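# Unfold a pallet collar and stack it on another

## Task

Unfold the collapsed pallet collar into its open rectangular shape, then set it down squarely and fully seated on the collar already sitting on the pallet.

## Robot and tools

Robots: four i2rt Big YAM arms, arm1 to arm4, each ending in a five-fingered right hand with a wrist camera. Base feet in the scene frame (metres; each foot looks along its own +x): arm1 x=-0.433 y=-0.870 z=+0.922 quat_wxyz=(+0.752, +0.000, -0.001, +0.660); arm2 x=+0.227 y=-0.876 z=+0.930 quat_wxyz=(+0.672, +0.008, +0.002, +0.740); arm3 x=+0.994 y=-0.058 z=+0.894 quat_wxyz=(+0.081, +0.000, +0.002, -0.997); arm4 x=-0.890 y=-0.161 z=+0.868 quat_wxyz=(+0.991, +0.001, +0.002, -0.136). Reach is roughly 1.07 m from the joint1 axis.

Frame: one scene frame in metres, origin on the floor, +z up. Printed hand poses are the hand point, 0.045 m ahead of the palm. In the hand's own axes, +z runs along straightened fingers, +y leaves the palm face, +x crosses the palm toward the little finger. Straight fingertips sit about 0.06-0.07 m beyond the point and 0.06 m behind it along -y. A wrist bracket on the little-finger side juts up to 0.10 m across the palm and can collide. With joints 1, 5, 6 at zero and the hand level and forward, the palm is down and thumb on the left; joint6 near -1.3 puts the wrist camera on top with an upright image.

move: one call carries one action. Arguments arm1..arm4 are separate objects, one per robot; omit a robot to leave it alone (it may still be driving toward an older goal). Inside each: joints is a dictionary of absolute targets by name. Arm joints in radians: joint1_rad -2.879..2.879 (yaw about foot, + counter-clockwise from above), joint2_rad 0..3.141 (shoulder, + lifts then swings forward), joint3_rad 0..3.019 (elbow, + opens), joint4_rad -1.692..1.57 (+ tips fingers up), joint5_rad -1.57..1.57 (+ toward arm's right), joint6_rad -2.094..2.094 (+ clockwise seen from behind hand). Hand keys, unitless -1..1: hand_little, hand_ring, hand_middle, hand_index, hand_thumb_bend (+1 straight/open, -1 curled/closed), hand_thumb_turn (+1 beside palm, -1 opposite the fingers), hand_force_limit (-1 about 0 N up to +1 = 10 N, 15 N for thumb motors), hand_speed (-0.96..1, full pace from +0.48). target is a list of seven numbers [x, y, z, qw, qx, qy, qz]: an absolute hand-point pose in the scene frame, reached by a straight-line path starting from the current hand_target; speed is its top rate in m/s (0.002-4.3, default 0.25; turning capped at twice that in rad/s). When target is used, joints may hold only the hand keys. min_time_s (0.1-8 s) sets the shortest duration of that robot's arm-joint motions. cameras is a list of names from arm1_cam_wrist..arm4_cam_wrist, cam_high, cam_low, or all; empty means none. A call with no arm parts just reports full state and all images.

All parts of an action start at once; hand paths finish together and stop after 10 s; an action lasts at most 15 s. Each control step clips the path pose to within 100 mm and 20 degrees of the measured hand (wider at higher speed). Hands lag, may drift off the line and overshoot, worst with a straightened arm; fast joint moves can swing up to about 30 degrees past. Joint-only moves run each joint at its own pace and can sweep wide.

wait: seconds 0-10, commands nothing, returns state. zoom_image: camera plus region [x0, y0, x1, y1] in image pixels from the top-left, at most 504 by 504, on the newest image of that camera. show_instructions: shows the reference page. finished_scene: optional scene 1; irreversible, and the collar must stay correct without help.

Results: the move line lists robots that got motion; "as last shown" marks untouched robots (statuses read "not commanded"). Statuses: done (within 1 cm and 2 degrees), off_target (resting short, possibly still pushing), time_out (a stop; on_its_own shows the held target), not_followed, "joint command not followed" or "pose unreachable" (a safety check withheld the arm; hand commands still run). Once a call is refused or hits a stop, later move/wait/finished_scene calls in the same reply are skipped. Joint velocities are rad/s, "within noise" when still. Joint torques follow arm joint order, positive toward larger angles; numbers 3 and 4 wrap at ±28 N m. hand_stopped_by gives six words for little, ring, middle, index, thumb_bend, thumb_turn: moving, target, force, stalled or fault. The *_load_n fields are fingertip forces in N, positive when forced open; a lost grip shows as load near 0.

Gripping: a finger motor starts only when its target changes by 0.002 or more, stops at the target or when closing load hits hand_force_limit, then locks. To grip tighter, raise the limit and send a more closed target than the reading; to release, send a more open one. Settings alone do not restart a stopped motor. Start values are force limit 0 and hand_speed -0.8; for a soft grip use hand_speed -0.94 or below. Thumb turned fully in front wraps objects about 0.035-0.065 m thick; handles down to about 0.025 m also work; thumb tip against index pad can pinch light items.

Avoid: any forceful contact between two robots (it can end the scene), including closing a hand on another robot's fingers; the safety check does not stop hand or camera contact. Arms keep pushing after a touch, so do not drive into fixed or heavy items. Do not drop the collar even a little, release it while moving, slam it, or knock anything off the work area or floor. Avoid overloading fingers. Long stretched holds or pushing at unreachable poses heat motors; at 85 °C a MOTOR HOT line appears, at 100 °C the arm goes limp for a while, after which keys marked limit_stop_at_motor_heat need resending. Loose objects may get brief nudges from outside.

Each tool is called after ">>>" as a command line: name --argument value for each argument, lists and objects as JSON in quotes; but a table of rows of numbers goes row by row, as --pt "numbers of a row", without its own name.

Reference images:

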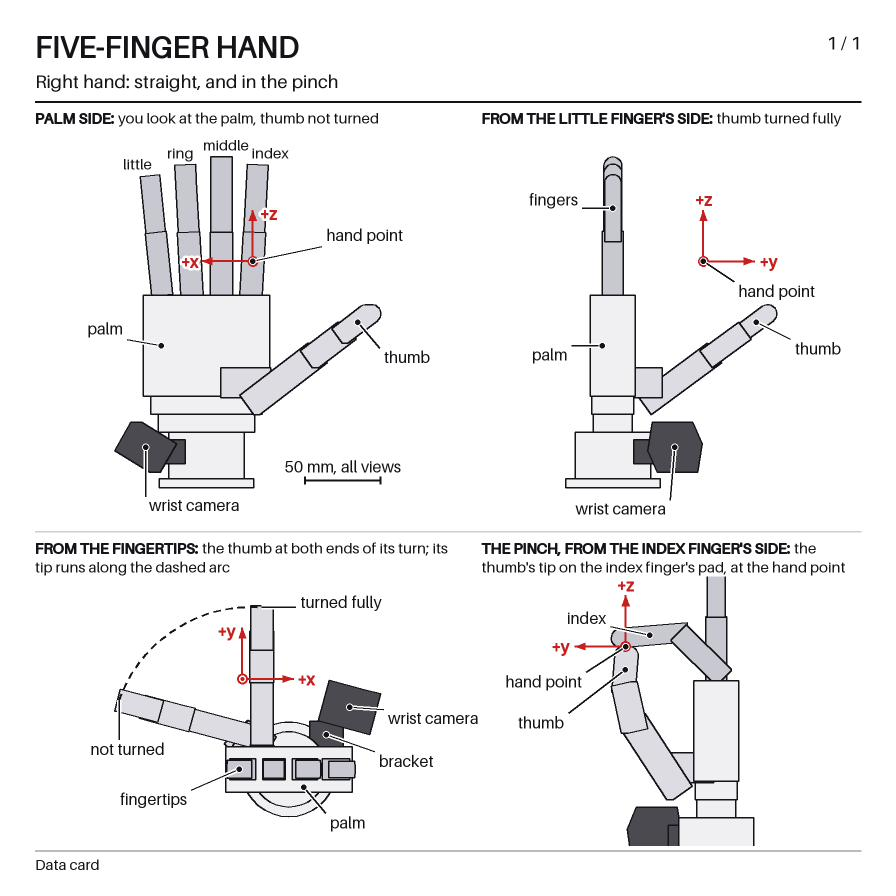

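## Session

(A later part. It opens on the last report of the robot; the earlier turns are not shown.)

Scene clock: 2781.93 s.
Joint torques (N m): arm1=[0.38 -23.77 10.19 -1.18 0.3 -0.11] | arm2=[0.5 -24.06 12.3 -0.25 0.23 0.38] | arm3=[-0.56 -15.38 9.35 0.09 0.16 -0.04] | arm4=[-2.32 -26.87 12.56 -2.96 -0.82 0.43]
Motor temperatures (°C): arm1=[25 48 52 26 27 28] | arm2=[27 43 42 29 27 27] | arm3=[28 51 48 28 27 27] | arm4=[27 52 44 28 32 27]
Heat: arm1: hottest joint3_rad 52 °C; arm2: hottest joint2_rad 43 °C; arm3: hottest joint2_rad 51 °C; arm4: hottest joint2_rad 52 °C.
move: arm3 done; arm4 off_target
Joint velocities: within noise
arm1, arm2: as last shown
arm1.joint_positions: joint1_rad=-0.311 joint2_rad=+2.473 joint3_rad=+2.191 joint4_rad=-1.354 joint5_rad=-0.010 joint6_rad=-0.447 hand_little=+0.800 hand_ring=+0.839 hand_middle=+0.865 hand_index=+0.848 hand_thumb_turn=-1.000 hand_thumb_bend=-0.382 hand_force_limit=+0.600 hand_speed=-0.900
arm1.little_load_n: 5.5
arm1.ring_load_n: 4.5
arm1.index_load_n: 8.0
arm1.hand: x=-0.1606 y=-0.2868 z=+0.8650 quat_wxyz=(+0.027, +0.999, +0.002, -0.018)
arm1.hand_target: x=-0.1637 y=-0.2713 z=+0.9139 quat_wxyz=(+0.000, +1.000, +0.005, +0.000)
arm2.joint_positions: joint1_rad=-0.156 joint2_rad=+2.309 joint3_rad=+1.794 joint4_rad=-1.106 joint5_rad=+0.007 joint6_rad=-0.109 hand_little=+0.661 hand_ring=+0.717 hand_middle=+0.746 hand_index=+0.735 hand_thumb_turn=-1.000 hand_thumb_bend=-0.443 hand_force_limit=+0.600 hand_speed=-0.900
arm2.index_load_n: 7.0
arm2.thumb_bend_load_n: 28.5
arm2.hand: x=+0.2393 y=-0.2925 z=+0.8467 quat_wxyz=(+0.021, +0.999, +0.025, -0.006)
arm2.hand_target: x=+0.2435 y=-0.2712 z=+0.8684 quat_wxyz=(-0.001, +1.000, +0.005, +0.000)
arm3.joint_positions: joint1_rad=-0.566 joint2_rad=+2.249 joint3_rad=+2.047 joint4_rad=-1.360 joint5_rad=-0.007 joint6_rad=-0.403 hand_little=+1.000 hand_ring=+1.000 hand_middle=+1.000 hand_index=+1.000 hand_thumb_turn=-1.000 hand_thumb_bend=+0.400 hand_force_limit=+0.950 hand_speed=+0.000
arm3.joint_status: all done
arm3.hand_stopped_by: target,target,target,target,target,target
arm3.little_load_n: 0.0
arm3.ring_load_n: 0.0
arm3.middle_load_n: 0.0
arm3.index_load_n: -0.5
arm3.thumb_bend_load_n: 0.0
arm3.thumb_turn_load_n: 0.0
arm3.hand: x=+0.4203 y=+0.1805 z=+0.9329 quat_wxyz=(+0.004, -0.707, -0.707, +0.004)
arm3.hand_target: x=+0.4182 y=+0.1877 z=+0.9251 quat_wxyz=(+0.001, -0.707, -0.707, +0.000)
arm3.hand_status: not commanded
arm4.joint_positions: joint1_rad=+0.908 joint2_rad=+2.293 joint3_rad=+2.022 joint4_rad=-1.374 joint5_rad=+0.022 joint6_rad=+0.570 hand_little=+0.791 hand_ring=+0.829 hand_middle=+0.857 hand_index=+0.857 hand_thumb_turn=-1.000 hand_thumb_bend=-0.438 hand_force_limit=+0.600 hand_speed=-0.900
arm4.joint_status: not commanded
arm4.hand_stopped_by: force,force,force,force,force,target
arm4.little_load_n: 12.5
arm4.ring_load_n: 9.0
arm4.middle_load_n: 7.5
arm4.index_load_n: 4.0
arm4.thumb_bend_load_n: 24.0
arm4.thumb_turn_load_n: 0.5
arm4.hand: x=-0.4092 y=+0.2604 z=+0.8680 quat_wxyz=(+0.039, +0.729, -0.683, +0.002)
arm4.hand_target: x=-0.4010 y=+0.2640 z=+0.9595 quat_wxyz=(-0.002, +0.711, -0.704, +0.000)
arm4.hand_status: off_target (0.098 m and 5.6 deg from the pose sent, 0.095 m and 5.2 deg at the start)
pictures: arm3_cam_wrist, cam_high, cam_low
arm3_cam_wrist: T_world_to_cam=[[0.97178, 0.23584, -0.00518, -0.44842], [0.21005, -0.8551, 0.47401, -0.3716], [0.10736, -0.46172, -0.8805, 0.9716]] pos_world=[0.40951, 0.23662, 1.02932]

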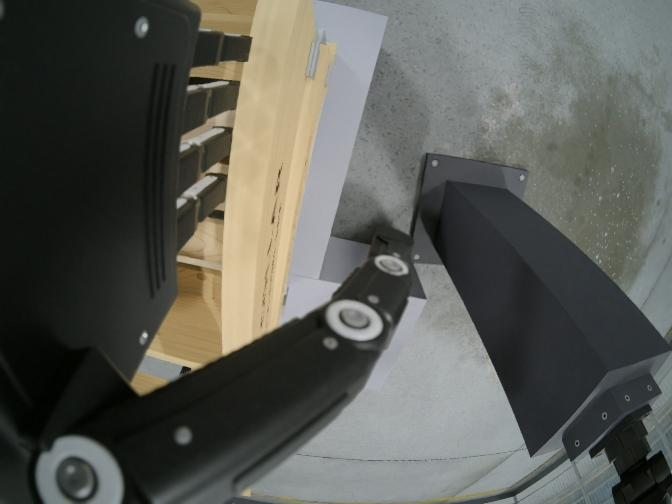

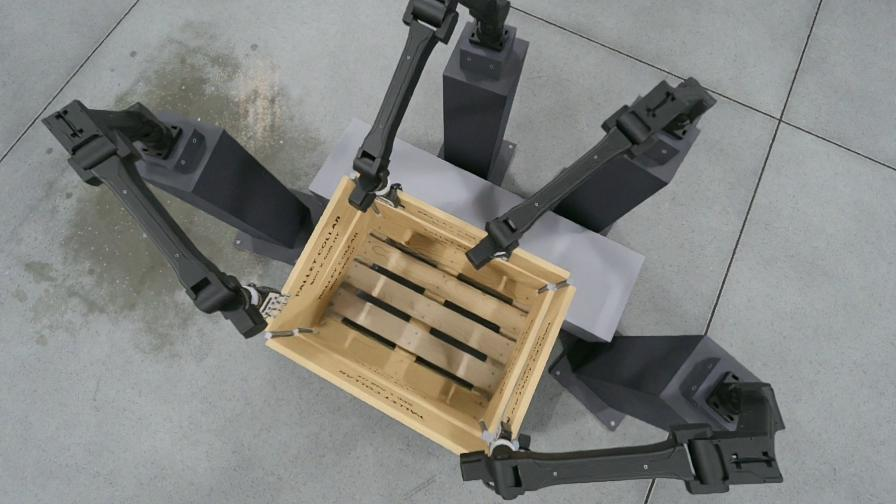

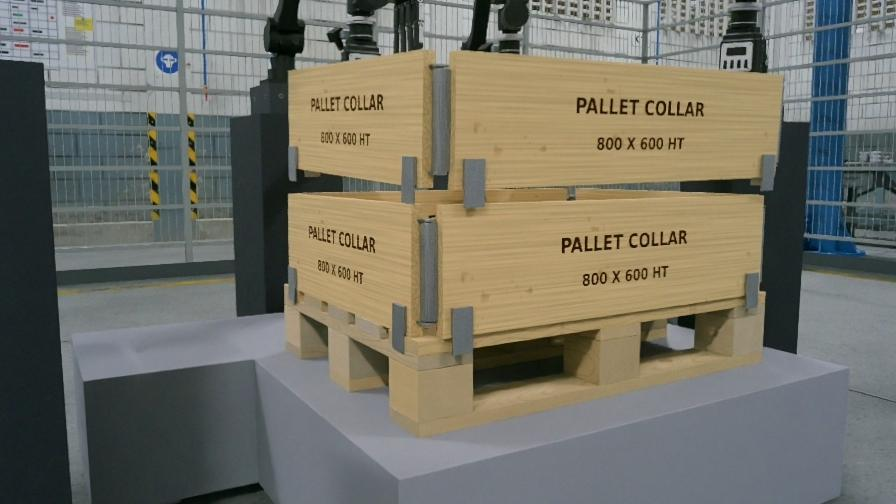

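>>> zoom_image --camera "arm3_cam_wrist" --region '[150, 0, 402, 252]'

>>> zoom_image --camera "cam_high" --region '[220, 250, 340, 370]'

>>> zoom_image --camera "cam_low" --region '[380, 150, 500, 240]'

Scaled by 2.000 from the camera's image (finer frame: 960x720).

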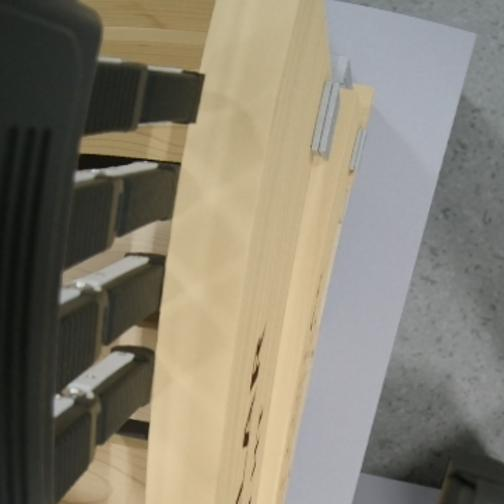

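Scaled by 4.200.

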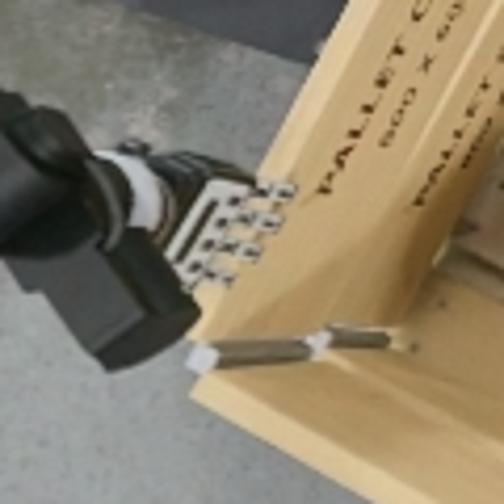

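Scaled by 4.200.

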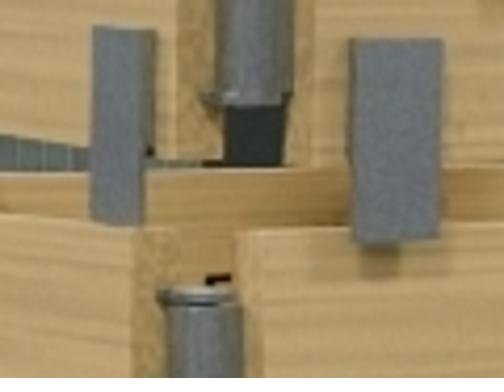

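>>> move --arm3 '{"target":[0.398,0.185,0.92,0,0.7071,0.7071,0],"speed":0.15}'

>>> move --arm3 '{"target":[0.398,0.185,0.84,0,0.7071,0.7071,0],"speed":0.15}' --cameras '["arm3_cam_wrist","cam_low"]'

>>> zoom_image --camera "arm3_cam_wrist" --region '[150, 0, 402, 252]'

Scene clock: 2801.53 s.
Joint torques (N m): arm1=[0.44 -23.94 10.17 -1.2 0.32 -0.11] | arm2=[0.32 -24.35 12.3 -0.24 0.17 0.37] | arm3=[0.56 -16.15 10.1 0.1 0.15 0.1] | arm4=[-2.32 -27.16 12.56 -2.97 -0.85 0.43]
Motor temperatures (°C): arm1=[25 48 51 26 27 28] | arm2=[27 42 43 29 27 27] | arm3=[28 48 47 28 26 27] | arm4=[27 50 45 28 31 27]
Heat: arm1: hottest joint3_rad 51 °C; arm2: hottest joint3_rad 43 °C; arm3: hottest joint2_rad 48 °C; arm4: hottest joint2_rad 50 °C.
move: arm3 done
Joint velocities: within noise
arm1, arm2, arm4: as last shown
arm1.little_load_n: 5.0
arm1.thumb_bend_load_n: 24.0
arm2.ring_load_n: 5.5
arm2.middle_load_n: 5.5
arm2.thumb_bend_load_n: 29.0
arm3.joint_positions: joint1_rad=-0.566 joint2_rad=+2.314 joint3_rad=+2.136 joint4_rad=-1.398 joint5_rad=-0.007 joint6_rad=-0.403 hand_little=+1.000 hand_ring=+1.000 hand_middle=+1.000 hand_index=+1.000 hand_thumb_turn=-1.000 hand_thumb_bend=+0.400 hand_force_limit=+0.950 hand_speed=+0.000
arm3.joint_status: not commanded
arm3.hand_stopped_by: target,target,target,target,target,target
arm3.little_load_n: 0.0
arm3.ring_load_n: 0.0
arm3.middle_load_n: 0.0
arm3.index_load_n: 0.0
arm3.thumb_bend_load_n: 0.0
arm3.thumb_turn_load_n: 0.0
arm3.hand: x=+0.4075 y=+0.1861 z=+0.9237 quat_wxyz=(-0.002, -0.707, -0.707, +0.001)
arm3.hand_target: x=+0.3984 y=+0.1848 z=+0.9201 quat_wxyz=(+0.000, -0.707, -0.707, +0.000)
arm3.hand_status: done (0.010 m and 0.2 deg from the pose sent, 0.026 m and 0.7 deg at the start)
arm4.ring_load_n: 9.5
arm4.index_load_n: 3.5
pictures: none

Scene clock: 2802.73 s.
Joint torques (N m): arm1=[0.5 -24.06 10.18 -1.17 0.32 -0.11] | arm2=[0.26 -24.18 12.33 -0.2 0.2 0.36] | arm3=[0.5 -17.49 7.23 0.8 0.14 0.1] | arm4=[-2.26 -27.16 12.57 -2.99 -0.83 0.41]
Motor temperatures (°C): arm1=[25 48 51 26 27 28] | arm2=[27 42 43 29 27 27] | arm3=[28 48 47 28 26 27] | arm4=[27 50 45 28 31 27]
Heat: arm1: hottest joint3_rad 51 °C; arm2: hottest joint3_rad 43 °C; arm3: hottest joint2_rad 48 °C; arm4: hottest joint2_rad 50 °C.
move: arm3 off_target
Joint velocities: within noise
arm1, arm2, arm4: as last shown
arm2.ring_load_n: 5.0
arm2.middle_load_n: 6.0
arm2.thumb_turn_load_n: 3.0
arm3.joint_positions: joint1_rad=-0.566 joint2_rad=+2.394 joint3_rad=+2.085 joint4_rad=-1.262 joint5_rad=-0.007 joint6_rad=-0.403 hand_little=+1.000 hand_ring=+1.000 hand_middle=+1.000 hand_index=+1.000 hand_thumb_turn=-1.000 hand_thumb_bend=+0.400 hand_force_limit=+0.950 hand_speed=+0.000
arm3.joint_status: not commanded
arm3.hand_stopped_by: target,target,target,target,target,target
arm3.little_load_n: 0.0
arm3.ring_load_n: 0.0
arm3.middle_load_n: 0.0
arm3.index_load_n: 0.0
arm3.thumb_bend_load_n: 0.0
arm3.thumb_turn_load_n: 0.0
arm3.hand: x=+0.4015 y=+0.1888 z=+0.8492 quat_wxyz=(+0.000, -0.707, -0.707, +0.001)
arm3.hand_target: x=+0.3982 y=+0.1850 z=+0.8400 quat_wxyz=(+0.000, -0.707, -0.707, +0.000)
arm3.hand_status: off_target (0.011 m and 0.2 deg from the pose sent, 0.084 m and 0.2 deg at the start)
arm3_cam_wrist: T_world_to_cam=[[0.97172, 0.23611, 0.00318, -0.43969], [0.20581, -0.8535, 0.47872, -0.32344], [0.11575, -0.46453, -0.87796, 0.89866]] pos_world=[0.38981, 0.24522, 0.94523]

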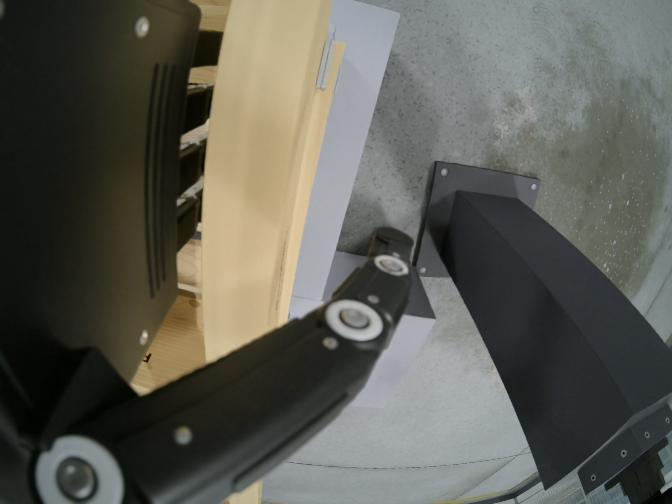

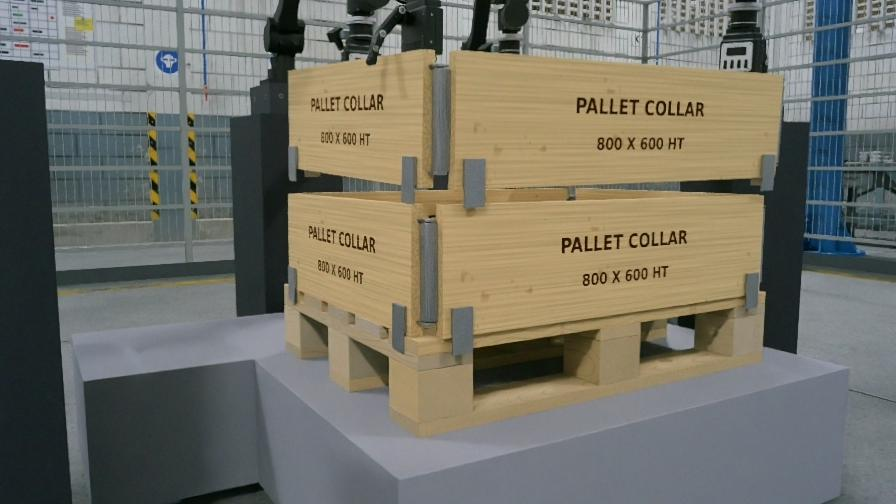

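Scaled by 2.000 from the camera's image (finer frame: 960x720).

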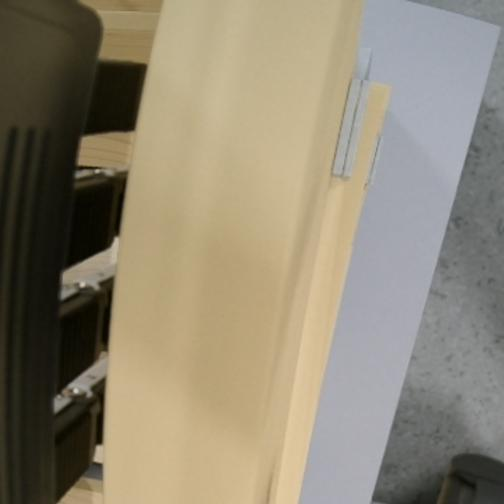

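>>> move --arm3 '{"target":[0.396,0.185,0.79,0,0.7071,0.7071,0],"speed":0.12}' --cameras '["arm3_cam_wrist","cam_high"]'

Scene clock: 2807.90 s.
Joint torques (N m): arm1=[0.32 -23.94 10.22 -1.22 0.29 -0.11] | arm2=[0.15 -23.41 12.37 -0.38 0.22 0.41] | arm3=[0.79 -15.97 6.71 0.96 0.03 0.11] | arm4=[-2.14 -26.99 12.57 -2.96 -0.78 0.43]
Motor temperatures (°C): arm1=[25 49 50 26 27 28] | arm2=[27 42 43 29 27 27] | arm3=[28 47 46 28 26 27] | arm4=[27 50 45 28 31 27]
Heat: arm1: hottest joint3_rad 50 °C; arm2: hottest joint3_rad 43 °C; arm3: hottest joint2_rad 47 °C; arm4: hottest joint2_rad 50 °C.
move: arm3 off_target
Joint velocities: within noise
arm1, arm2, arm4: as last shown
arm1.joint_positions: joint1_rad=-0.311 joint2_rad=+2.473 joint3_rad=+2.191 joint4_rad=-1.353 joint5_rad=-0.010 joint6_rad=-0.447 hand_little=+0.800 hand_ring=+0.839 hand_middle=+0.865 hand_index=+0.848 hand_thumb_turn=-1.000 hand_thumb_bend=-0.382 hand_force_limit=+0.600 hand_speed=-0.900
arm1.middle_load_n: 2.5
arm1.hand: x=-0.1606 y=-0.2867 z=+0.8647 quat_wxyz=(+0.027, +0.999, +0.002, -0.018)
arm1.hand_target: x=-0.1637 y=-0.2713 z=+0.9138 quat_wxyz=(+0.000, +1.000, +0.005, +0.000)
arm2.joint_positions: joint1_rad=-0.156 joint2_rad=+2.309 joint3_rad=+1.794 joint4_rad=-1.105 joint5_rad=+0.007 joint6_rad=-0.109 hand_little=+0.661 hand_ring=+0.717 hand_middle=+0.746 hand_index=+0.735 hand_thumb_turn=-1.000 hand_thumb_bend=-0.443 hand_force_limit=+0.600 hand_speed=-0.900
arm2.ring_load_n: 5.5
arm2.middle_load_n: 5.5
arm2.thumb_bend_load_n: 28.5
arm2.thumb_turn_load_n: 2.5
arm2.hand: x=+0.2390 y=-0.2923 z=+0.8464 quat_wxyz=(+0.021, +0.999, +0.025, -0.006)
arm3.joint_positions: joint1_rad=-0.564 joint2_rad=+2.434 joint3_rad=+2.071 joint4_rad=-1.185 joint5_rad=-0.003 joint6_rad=-0.403 hand_little=+1.000 hand_ring=+1.000 hand_middle=+1.000 hand_index=+1.000 hand_thumb_turn=-1.000 hand_thumb_bend=+0.400 hand_force_limit=+0.950 hand_speed=+0.000
arm3.joint_status: not commanded
arm3.hand_stopped_by: target,target,target,target,target,target
arm3.little_load_n: 0.0
arm3.ring_load_n: 0.0
arm3.middle_load_n: 0.0
arm3.index_load_n: 0.0
arm3.thumb_bend_load_n: 0.5
arm3.thumb_turn_load_n: 0.0
arm3.hand: x=+0.3941 y=+0.1920 z=+0.8157 quat_wxyz=(+0.012, -0.707, -0.707, +0.004)
arm3.hand_target: x=+0.3969 y=+0.1849 z=+0.7906 quat_wxyz=(+0.000, -0.707, -0.707, +0.000)
arm3.hand_status: off_target (0.027 m and 1.5 deg from the pose sent, 0.060 m and 0.1 deg at the start)
arm4.joint_positions: joint1_rad=+0.908 joint2_rad=+2.293 joint3_rad=+2.022 joint4_rad=-1.375 joint5_rad=+0.020 joint6_rad=+0.568 hand_little=+0.791 hand_ring=+0.829 hand_middle=+0.857 hand_index=+0.857 hand_thumb_turn=-1.000 hand_thumb_bend=-0.438 hand_force_limit=+0.600 hand_speed=-0.900
arm4.ring_load_n: 9.0
arm4.thumb_bend_load_n: 24.5
arm4.thumb_turn_load_n: 1.0
arm4.hand: x=-0.4096 y=+0.2605 z=+0.8681 quat_wxyz=(+0.039, +0.730, -0.682, +0.001)
arm3_cam_wrist: T_world_to_cam=[[0.9713, 0.23739, -0.01461, -0.4187], [0.21698, -0.8593, 0.46315, -0.29379], [0.09739, -0.45304, -0.88616, 0.88332]] pos_world=[0.38441, 0.24712, 0.91271]

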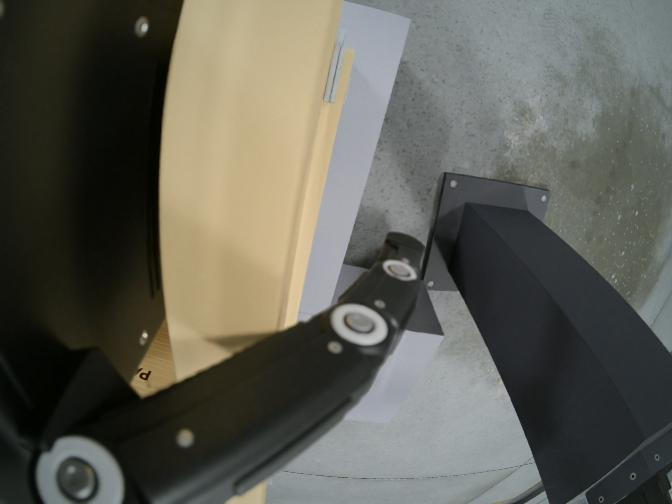

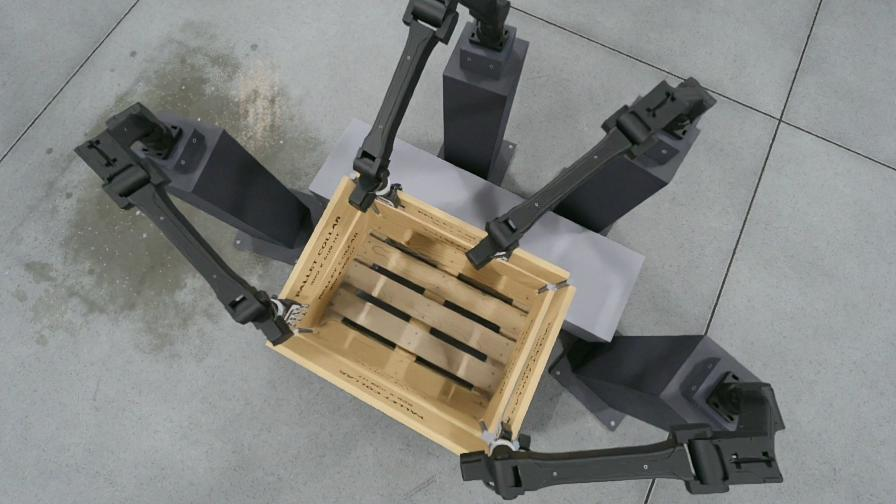

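>>> move --arm3 '{"target":[0.400,0.185,0.812,0,0.7071,0.7071,0],"speed":0.05,"joints":{"hand_speed":-0.85,"hand_force_limit":1.0,"hand_thumb_bend":-0.6,"hand_little":0.4,"hand_ring":0.4,"hand_middle":0.4,"hand_index":0.4}}' --cameras '["arm3_cam_wrist","cam_low"]'

Scene clock: 2819.13 s.
Joint torques (N m): arm1=[-0.03 -24.18 10.35 -1.24 0.18 -0.11] | arm2=[-0.32 -24.53 12.01 -0.36 0.21 0.4] | arm3=[0.67 -18.2 6.15 -0.17 0.73 0.48] | arm4=[-2.14 -27.4 12.56 -2.67 -0.54 0.48]
Motor temperatures (°C): arm1=[25 50 50 26 27 28] | arm2=[27 42 44 29 27 27] | arm3=[28 48 44 28 26 27] | arm4=[27 50 46 28 31 27]
Heat: arm1: hottest joint2_rad 50 °C; arm2: hottest joint3_rad 44 °C; arm3: hottest joint2_rad 48 °C; arm4: hottest joint2_rad 50 °C.
move: arm3 off_target
Joint velocities: within noise
arm1, arm2, arm4: as last shown
arm1.joint_positions: joint1_rad=-0.307 joint2_rad=+2.474 joint3_rad=+2.189 joint4_rad=-1.353 joint5_rad=-0.006 joint6_rad=-0.447 hand_little=+0.800 hand_ring=+0.839 hand_middle=+0.865 hand_index=+0.848 hand_thumb_turn=-1.000 hand_thumb_bend=-0.382 hand_force_limit=+0.600 hand_speed=-0.900
arm1.little_load_n: 4.5
arm1.index_load_n: 9.0
arm1.thumb_bend_load_n: 24.5
arm1.thumb_turn_load_n: 4.0
arm1.hand: x=-0.1630 y=-0.2866 z=+0.8634 quat_wxyz=(+0.029, +0.999, +0.005, -0.017)
arm1.hand_target: x=-0.1636 y=-0.2713 z=+0.9141 quat_wxyz=(+0.000, +1.000, +0.005, +0.000)
arm2.joint_positions: joint1_rad=-0.150 joint2_rad=+2.309 joint3_rad=+1.797 joint4_rad=-1.105 joint5_rad=+0.008 joint6_rad=-0.109 hand_little=+0.661 hand_ring=+0.717 hand_middle=+0.746 hand_index=+0.735 hand_thumb_turn=-1.000 hand_thumb_bend=-0.443 hand_force_limit=+0.600 hand_speed=-0.900
arm2.ring_load_n: 5.0
arm2.middle_load_n: 6.0
arm2.index_load_n: 6.5
arm2.thumb_bend_load_n: 27.5
arm2.thumb_turn_load_n: 3.5
arm2.hand: x=+0.2361 y=-0.2908 z=+0.8471 quat_wxyz=(+0.019, +0.999, +0.027, -0.005)
arm2.hand_target: x=+0.2435 y=-0.2712 z=+0.8683 quat_wxyz=(-0.001, +1.000, +0.005, +0.000)
arm3.joint_positions: joint1_rad=-0.569 joint2_rad=+2.430 joint3_rad=+2.071 joint4_rad=-1.178 joint5_rad=-0.023 joint6_rad=-0.448 hand_little=+0.615 hand_ring=+0.684 hand_middle=+0.712 hand_index=+0.657 hand_thumb_turn=-1.000 hand_thumb_bend=-0.114 hand_force_limit=+1.000 hand_speed=-0.850
arm3.joint_status: hand_little off_target (ended at +0.615, target +0.400); hand_ring off_target (ended at +0.684, target +0.400); hand_middle off_target (ended at +0.712, target +0.400); hand_index off_target (ended at +0.657, target +0.400); hand_thumb_bend off_target (ended at -0.114, target -0.600); the others done
arm3.hand_stopped_by: force,force,force,force,force,target
arm3.little_load_n: 12.5
arm3.ring_load_n: 9.0
arm3.middle_load_n: 8.0
arm3.index_load_n: 17.5
arm3.thumb_bend_load_n: 14.5
arm3.thumb_turn_load_n: 6.0
arm3.hand: x=+0.3925 y=+0.1948 z=+0.8175 quat_wxyz=(+0.014, -0.692, -0.721, +0.015)
arm3.hand_target: x=+0.3999 y=+0.1853 z=+0.8122 quat_wxyz=(+0.001, -0.707, -0.707, +0.000)
arm3.hand_status: off_target (0.013 m and 3.3 deg from the pose sent, 0.010 m and 1.5 deg at the start)
arm4.joint_positions: joint1_rad=+0.910 joint2_rad=+2.300 joint3_rad=+2.022 joint4_rad=-1.383 joint5_rad=+0.016 joint6_rad=+0.566 hand_little=+0.791 hand_ring=+0.829 hand_middle=+0.857 hand_index=+0.857 hand_thumb_turn=-1.000 hand_thumb_bend=-0.438 hand_force_limit=+0.600 hand_speed=-0.900
arm4.little_load_n: 12.0
arm4.ring_load_n: 9.5
arm4.middle_load_n: 8.0
arm4.index_load_n: 4.0
arm4.thumb_bend_load_n: 29.0
arm4.hand: x=-0.4133 y=+0.2600 z=+0.8647 quat_wxyz=(+0.046, +0.731, -0.681, -0.002)
arm4.hand_target: x=-0.4011 y=+0.2641 z=+0.9596 quat_wxyz=(-0.002, +0.711, -0.703, +0.000)
arm3_cam_wrist: T_world_to_cam=[[0.96043, 0.27637, -0.03448, -0.40495], [0.25969, -0.84389, 0.46948, -0.31675], [0.10065, -0.45986, -0.88227, 0.88322]] pos_world=[0.38229, 0.25076, 0.91399]

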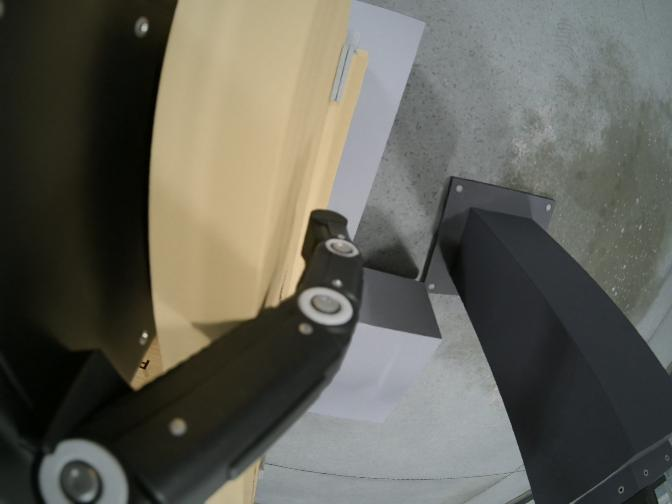

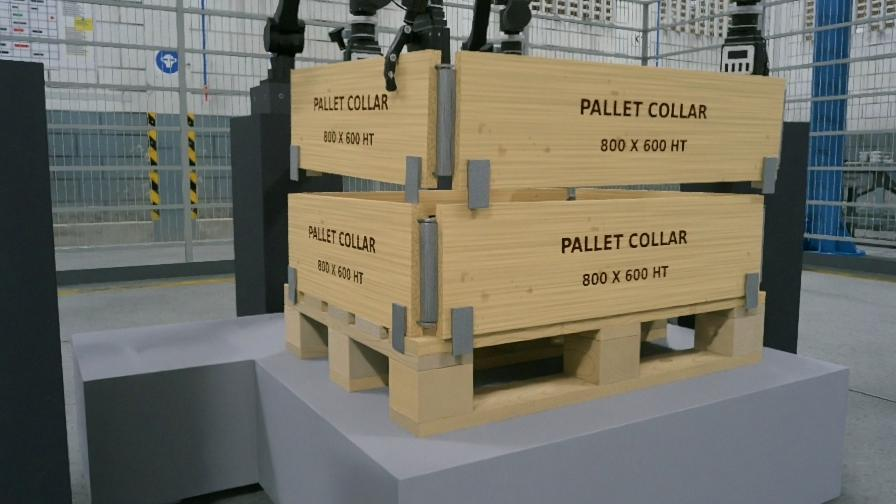

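>>> move --arm1 '{"target":[-0.155,-0.277,0.914,0,1,0.0052,0],"speed":0.02}' --arm2 '{"target":[0.253,-0.277,0.872,0,1,0.0052,0],"speed":0.02}' --arm3 '{"target":[0.417,0.178,0.905,0,0.7071,0.7071,0],"speed":0.3}' --arm4 '{"target":[-0.380,0.256,0.965,0,0.710,-0.704,0],"speed":0.3}' --cameras '["cam_high","cam_low"]'

>>> zoom_image --camera "cam_low" --region '[260, 120, 500, 220]'

>>> zoom_image --camera "cam_low" --region '[690, 120, 830, 220]'

>>> zoom_image --camera "cam_high" --region '[220, 250, 340, 370]'

>>> zoom_image --camera "cam_high" --region '[320, 130, 420, 230]'

>>> zoom_image --camera "cam_high" --region '[500, 240, 600, 340]'

Scene clock: 2826.70 s.
Joint torques (N m): arm1=[-0.91 -24.64 10.3 -1.18 0.03 -0.06] | arm2=[-1.38 -27.75 9.65 -0.76 0.3 0.37] | arm3=[-0.21 -17.32 6.89 -0.14 0.2 0.1] | arm4=[-2.55 -26.7 13.18 -3.03 -1.03 0.32]
Motor temperatures (°C): arm1=[25 52 49 26 27 28] | arm2=[27 42 44 29 27 27] | arm3=[28 48 43 28 27 27] | arm4=[27 51 46 28 30 27]
Heat: arm1: hottest joint2_rad 52 °C; arm2: hottest joint3_rad 44 °C; arm3: hottest joint2_rad 48 °C; arm4: hottest joint2_rad 51 °C.
move: arm1 off_target; arm2 off_target; arm3 done; arm4 off_target
Joint velocities: within noise
arm1.joint_positions: joint1_rad=-0.309 joint2_rad=+2.472 joint3_rad=+2.163 joint4_rad=-1.341 joint5_rad=-0.001 joint6_rad=-0.468 hand_little=+0.800 hand_ring=+0.839 hand_middle=+0.865 hand_index=+0.848 hand_thumb_turn=-1.000 hand_thumb_bend=-0.382 hand_force_limit=+0.600 hand_speed=-0.900
arm1.joint_status: not commanded
arm1.hand_stopped_by: force,force,force,force,force,target
arm1.little_load_n: 5.5
arm1.ring_load_n: 4.5
arm1.middle_load_n: 1.5
arm1.index_load_n: 7.0
arm1.thumb_bend_load_n: 24.0
arm1.thumb_turn_load_n: 2.5
arm1.hand: x=-0.1623 y=-0.2941 z=+0.8563 quat_wxyz=(+0.035, +0.999, +0.014, -0.018)
arm1.hand_target: x=-0.1559 y=-0.2789 z=+0.9125 quat_wxyz=(+0.000, +1.000, +0.005, +0.000)
arm1.hand_status: off_target (0.061 m and 4.6 deg from the pose sent, 0.052 m and 3.8 deg at the start)
arm2.joint_positions: joint1_rad=-0.155 joint2_rad=+2.326 joint3_rad=+1.797 joint4_rad=-1.091 joint5_rad=+0.003 joint6_rad=-0.124 hand_little=+0.661 hand_ring=+0.717 hand_middle=+0.746 hand_index=+0.735 hand_thumb_turn=-1.000 hand_thumb_bend=-0.443 hand_force_limit=+0.600 hand_speed=-0.900
arm2.joint_status: not commanded
arm2.hand_stopped_by: force,force,force,force,force,target
arm2.little_load_n: 6.5
arm2.ring_load_n: 6.0
arm2.middle_load_n: 6.0
arm2.index_load_n: 6.5
arm2.thumb_bend_load_n: 26.5
arm2.thumb_turn_load_n: 2.0
arm2.hand: x=+0.2386 y=-0.2914 z=+0.8362 quat_wxyz=(+0.021, +0.999, +0.032, -0.008)
arm2.hand_target: x=+0.2529 y=-0.2780 z=+0.8714 quat_wxyz=(+0.000, +1.000, +0.005, +0.000)
arm2.hand_status: off_target (0.041 m and 4.0 deg from the pose sent, 0.033 m and 3.4 deg at the start)
arm3.joint_positions: joint1_rad=-0.557 joint2_rad=+2.280 joint3_rad=+2.040 joint4_rad=-1.305 joint5_rad=-0.008 joint6_rad=-0.404 hand_little=+0.614 hand_ring=+0.684 hand_middle=+0.711 hand_index=+0.656 hand_thumb_turn=-1.000 hand_thumb_bend=-0.117 hand_force_limit=+1.000 hand_speed=-0.850
arm3.joint_status: not commanded
arm3.hand_stopped_by: force,force,force,force,force,target
arm3.little_load_n: 0.0
arm3.ring_load_n: 0.0
arm3.middle_load_n: 0.0
arm3.index_load_n: 1.5
arm3.thumb_bend_load_n: -0.5
arm3.thumb_turn_load_n: 0.0
arm3.hand: x=+0.4098 y=+0.1789 z=+0.9083 quat_wxyz=(+0.012, -0.704, -0.710, +0.007)
arm3.hand_target: x=+0.4169 y=+0.1780 z=+0.9051 quat_wxyz=(+0.000, -0.707, -0.707, +0.000)
arm3.hand_status: done (0.008 m and 1.7 deg from the pose sent, 0.092 m and 3.3 deg at the start)
arm4.joint_positions: joint1_rad=+0.884 joint2_rad=+2.316 joint3_rad=+2.023 joint4_rad=-1.359 joint5_rad=+0.028 joint6_rad=+0.556 hand_little=+0.791 hand_ring=+0.829 hand_middle=+0.857 hand_index=+0.857 hand_thumb_turn=-1.000 hand_thumb_bend=-0.438 hand_force_limit=+0.600 hand_speed=-0.900
arm4.joint_status: not commanded
arm4.hand_stopped_by: force,force,force,force,force,target
arm4.little_load_n: 10.5
arm4.ring_load_n: 9.0
arm4.middle_load_n: 8.0
arm4.index_load_n: 5.5
arm4.thumb_bend_load_n: 22.0
arm4.thumb_turn_load_n: 3.5
arm4.hand: x=-0.3978 y=+0.2476 z=+0.8530 quat_wxyz=(+0.043, +0.726, -0.686, +0.004)
arm4.hand_target: x=-0.3858 y=+0.2528 z=+0.9463 quat_wxyz=(-0.002, +0.711, -0.703, +0.000)
arm4.hand_status: off_target (0.114 m and 5.7 deg from the pose sent, 0.106 m and 6.4 deg at the start; pose on its path clipped on 44 of 52 steps)

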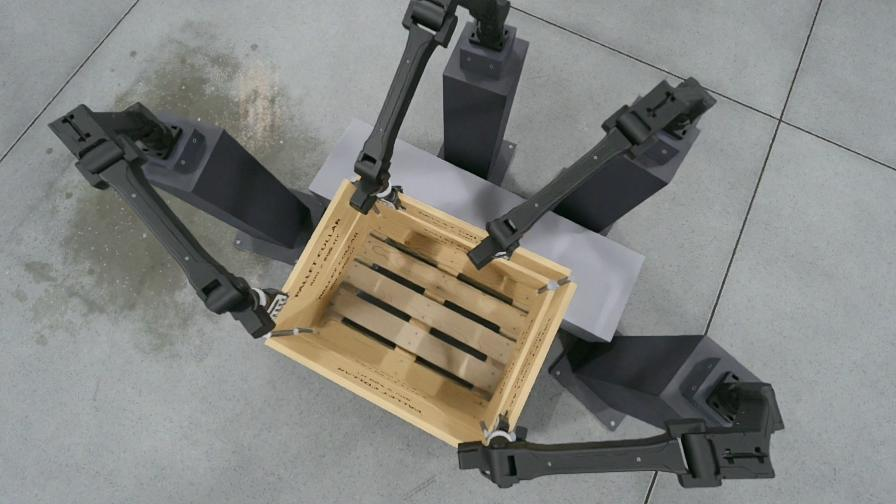

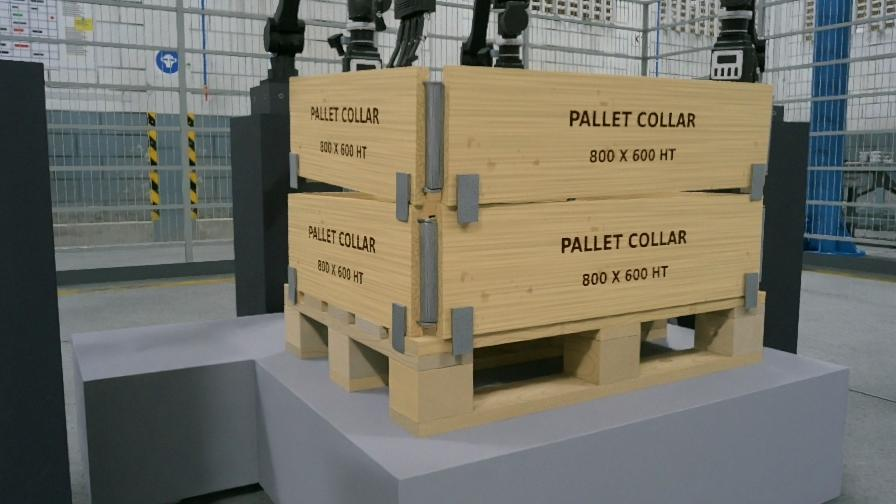

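Scaled by 2.100.

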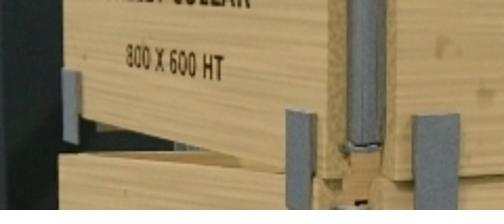

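Scaled by 3.600.

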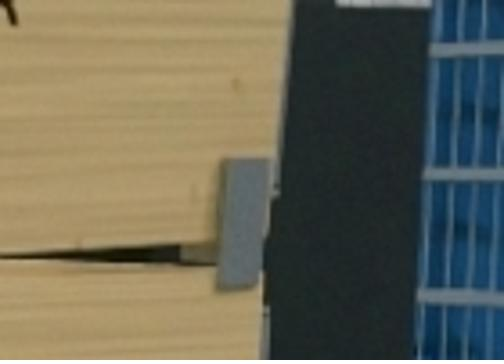

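Scaled by 4.200.

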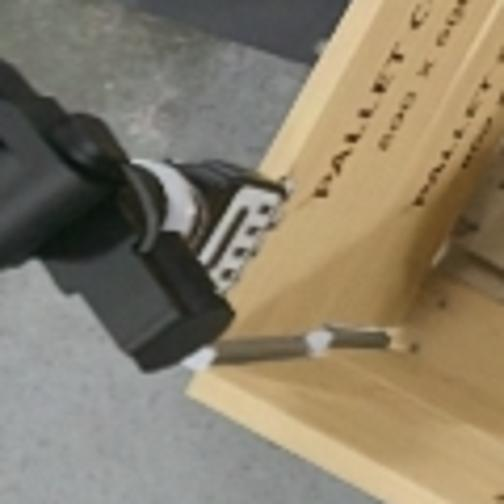

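Scaled by 5.040.

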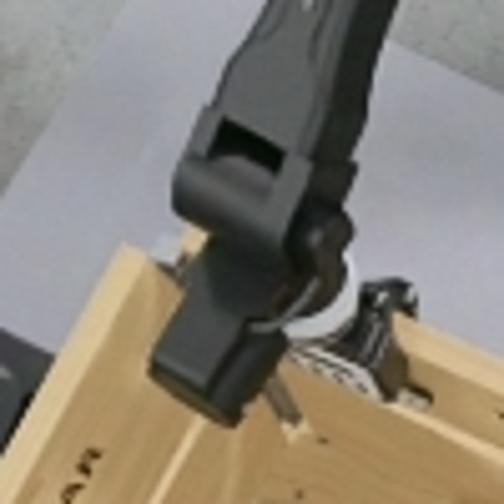

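Scaled by 5.040.

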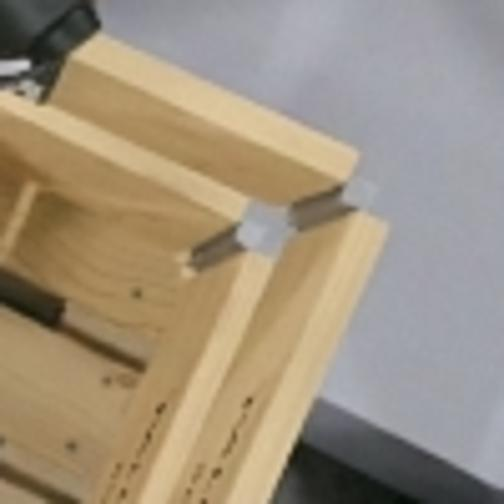

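>>> zoom_image --camera "cam_low" --region '[380, 160, 500, 250]'

>>> zoom_image --camera "cam_low" --region '[710, 150, 790, 210]'

>>> zoom_image --camera "cam_low" --region '[270, 140, 350, 200]'

Scaled by 4.200.

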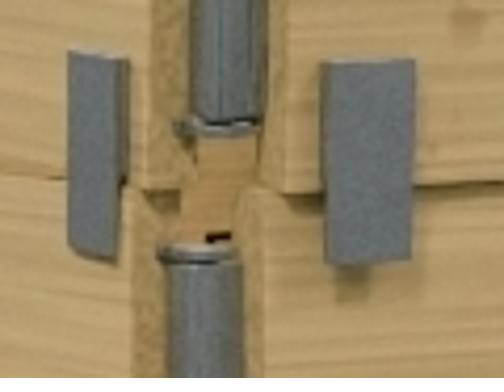

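Scaled by 6.300.

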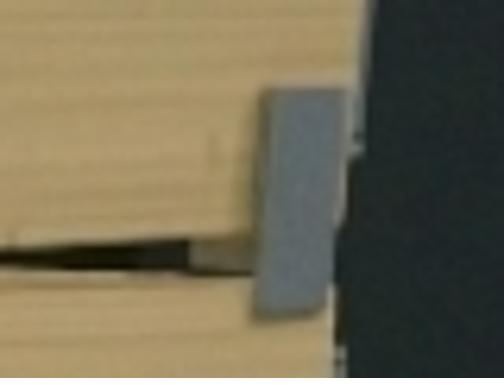

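Scaled by 6.300.

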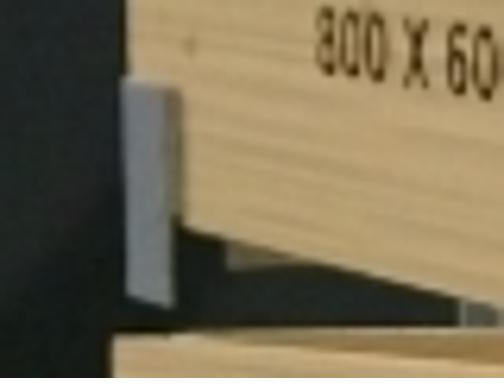

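>>> move --arm1 '{"target":[-0.153,-0.277,0.877,0,1,0.0052,0],"speed":0.03}' --arm2 '{"target":[0.256,-0.277,0.836,0,1,0.0052,0],"speed":0.03}' --arm4 '{"target":[-0.383,0.254,0.93,0,0.710,-0.704,0],"speed":0.3}' --cameras '["cam_high","cam_low"]'

>>> zoom_image --camera "cam_low" --region '[260, 130, 500, 230]'

>>> zoom_image --camera "cam_low" --region '[700, 140, 800, 220]'

>>> zoom_image --camera "cam_high" --region '[320, 130, 420, 230]'

>>> zoom_image --camera "cam_high" --region '[500, 240, 600, 340]'

Scene clock: 2849.83 s.
Joint torques (N m): arm1=[-0.85 -23.06 9.87 -0.73 0.18 -0.07] | arm2=[-1.08 -25.23 9.06 0.49 0.29 0.32] | arm3=[-0.21 -17.32 6.84 -0.06 0.16 0.08] | arm4=[-2.61 -27.34 10.58 -2.1 -0.53 0.32]
Motor temperatures (°C): arm1=[25 49 49 26 27 28] | arm2=[27 43 43 29 27 27] | arm3=[28 48 41 28 26 27] | arm4=[27 49 44 28 31 27]
Heat: arm1: hottest joint2_rad 49 °C; arm2: hottest joint2_rad 43 °C; arm3: hottest joint2_rad 48 °C; arm4: hottest joint2_rad 49 °C.
move: arm1 off_target; arm2 off_target; arm4 off_target
Joint velocities: within noise
arm1.joint_positions: joint1_rad=-0.310 joint2_rad=+2.485 joint3_rad=+2.141 joint4_rad=-1.288 joint5_rad=-0.005 joint6_rad=-0.468 hand_little=+0.800 hand_ring=+0.839 hand_middle=+0.865 hand_index=+0.848 hand_thumb_turn=-1.000 hand_thumb_bend=-0.382 hand_force_limit=+0.600 hand_speed=-0.900
arm1.joint_status: not commanded
arm1.hand_stopped_by: force,force,force,force,force,target
arm1.little_load_n: 4.5
arm1.ring_load_n: 4.0
arm1.middle_load_n: 2.5
arm1.index_load_n: 8.5
arm1.thumb_bend_load_n: 25.5
arm1.thumb_turn_load_n: 3.0
arm1.hand: x=-0.1610 y=-0.2913 z=+0.8380 quat_wxyz=(+0.026, +0.999, +0.013, -0.015)
arm1.hand_target: x=-0.1534 y=-0.2781 z=+0.8766 quat_wxyz=(+0.000, +1.000, +0.005, +0.000)
arm1.hand_status: off_target (0.042 m and 3.6 deg from the pose sent, 0.028 m and 4.6 deg at the start)
arm2.joint_positions: joint1_rad=-0.156 joint2_rad=+2.346 joint3_rad=+1.789 joint4_rad=-1.055 joint5_rad=+0.005 joint6_rad=-0.124 hand_little=+0.661 hand_ring=+0.717 hand_middle=+0.746 hand_index=+0.735 hand_thumb_turn=-1.000 hand_thumb_bend=-0.443 hand_force_limit=+0.600 hand_speed=-0.900
arm2.joint_status: not commanded
arm2.hand_stopped_by: force,force,force,force,force,target
arm2.little_load_n: 5.0
arm2.ring_load_n: 5.0
arm2.middle_load_n: 6.0
arm2.index_load_n: 6.5
arm2.thumb_bend_load_n: 29.0
arm2.thumb_turn_load_n: 3.0
arm2.hand: x=+0.2395 y=-0.2904 z=+0.8203 quat_wxyz=(+0.017, +0.999, +0.032, -0.007)
arm2.hand_target: x=+0.2561 y=-0.2776 z=+0.8360 quat_wxyz=(+0.000, +1.000, +0.005, +0.000)
arm2.hand_status: off_target (0.026 m and 3.7 deg from the pose sent, 0.023 m and 4.0 deg at the start)
arm3: as last shown
arm3.joint_positions: joint1_rad=-0.557 joint2_rad=+2.280 joint3_rad=+2.040 joint4_rad=-1.307 joint5_rad=-0.007 joint6_rad=-0.402 hand_little=+0.614 hand_ring=+0.684 hand_middle=+0.712 hand_index=+0.656 hand_thumb_turn=-1.000 hand_thumb_bend=-0.117 hand_force_limit=+1.000 hand_speed=-0.850
arm3.middle_load_n: 2.5
arm3.index_load_n: 0.0
arm3.thumb_bend_load_n: 0.0
arm3.hand: x=+0.4105 y=+0.1788 z=+0.9085 quat_wxyz=(+0.011, -0.705, -0.710, +0.006)
arm4.joint_positions: joint1_rad=+0.884 joint2_rad=+2.326 joint3_rad=+2.023 joint4_rad=-1.343 joint5_rad=+0.016 joint6_rad=+0.556 hand_little=+0.791 hand_ring=+0.829 hand_middle=+0.857 hand_index=+0.857 hand_thumb_turn=-1.000 hand_thumb_bend=-0.438 hand_force_limit=+0.600 hand_speed=-0.900
arm4.joint_status: not commanded
arm4.hand_stopped_by: force,force,force,force,force,target
arm4.little_load_n: 10.5
arm4.ring_load_n: 8.5
arm4.middle_load_n: 8.0
arm4.index_load_n: 5.0
arm4.thumb_bend_load_n: 25.0
arm4.thumb_turn_load_n: 1.5
arm4.hand: x=-0.3968 y=+0.2511 z=+0.8471 quat_wxyz=(+0.039, +0.726, -0.687, -0.001)
arm4.hand_target: x=-0.3854 y=+0.2529 z=+0.9258 quat_wxyz=(-0.001, +0.711, -0.704, +0.000)
arm4.hand_status: off_target (0.084 m and 5.2 deg from the pose sent, 0.079 m and 5.7 deg at the start)

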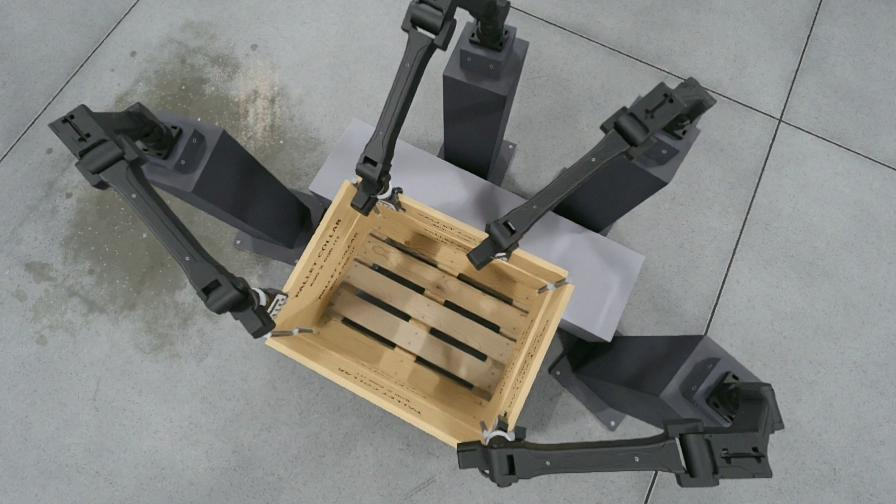

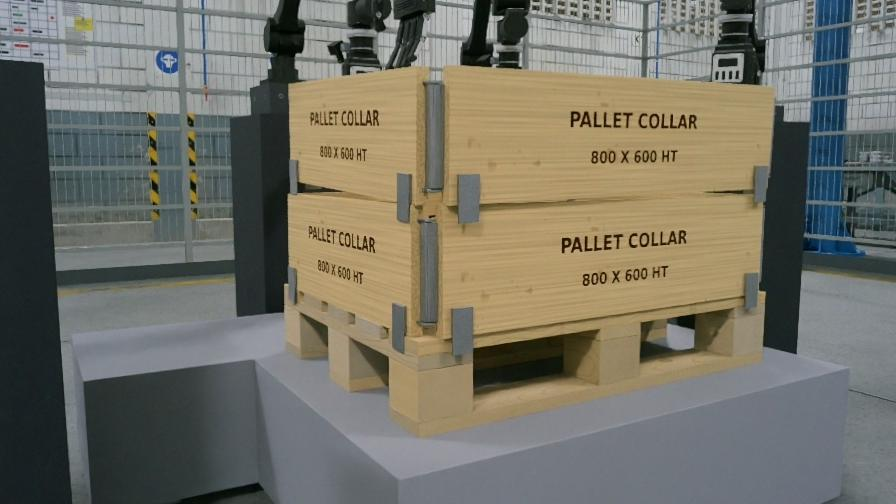

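Scaled by 2.100.

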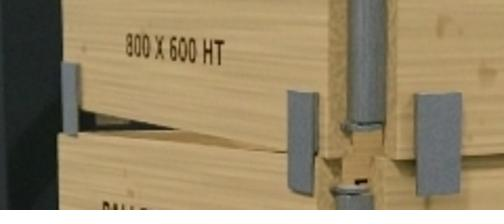

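Scaled by 5.040.

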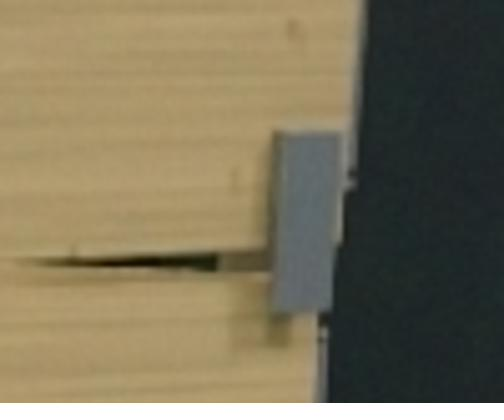

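Scaled by 5.040.

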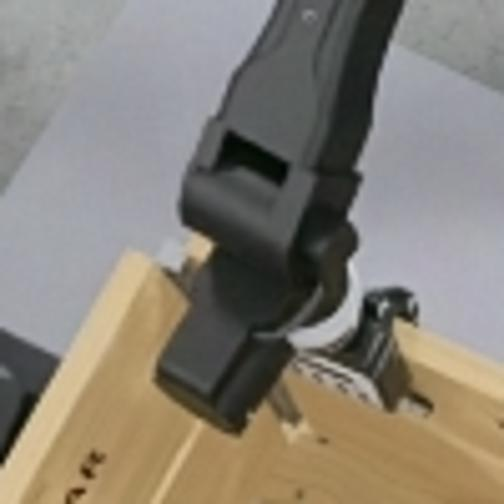

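Scaled by 5.040.

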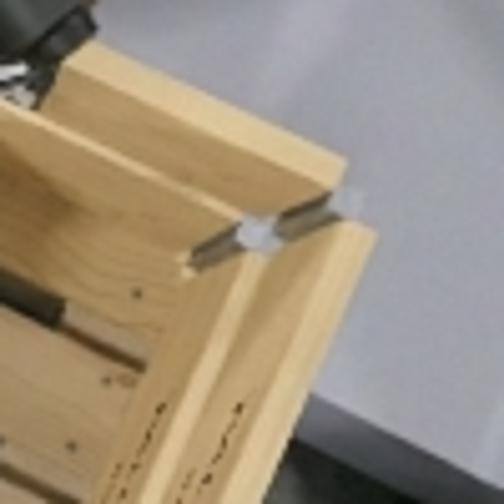

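>>> zoom_image --camera "cam_low" --region '[275, 150, 335, 210]'

Scaled by 8.400.

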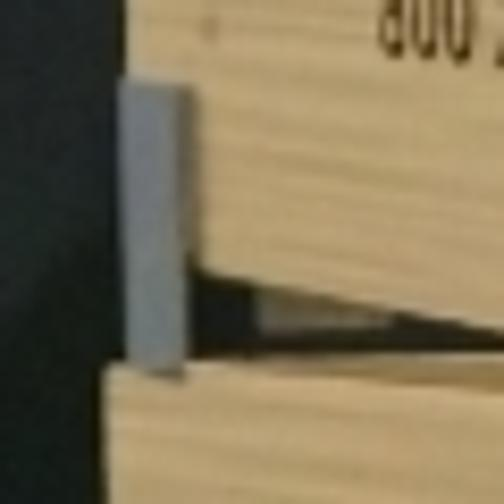

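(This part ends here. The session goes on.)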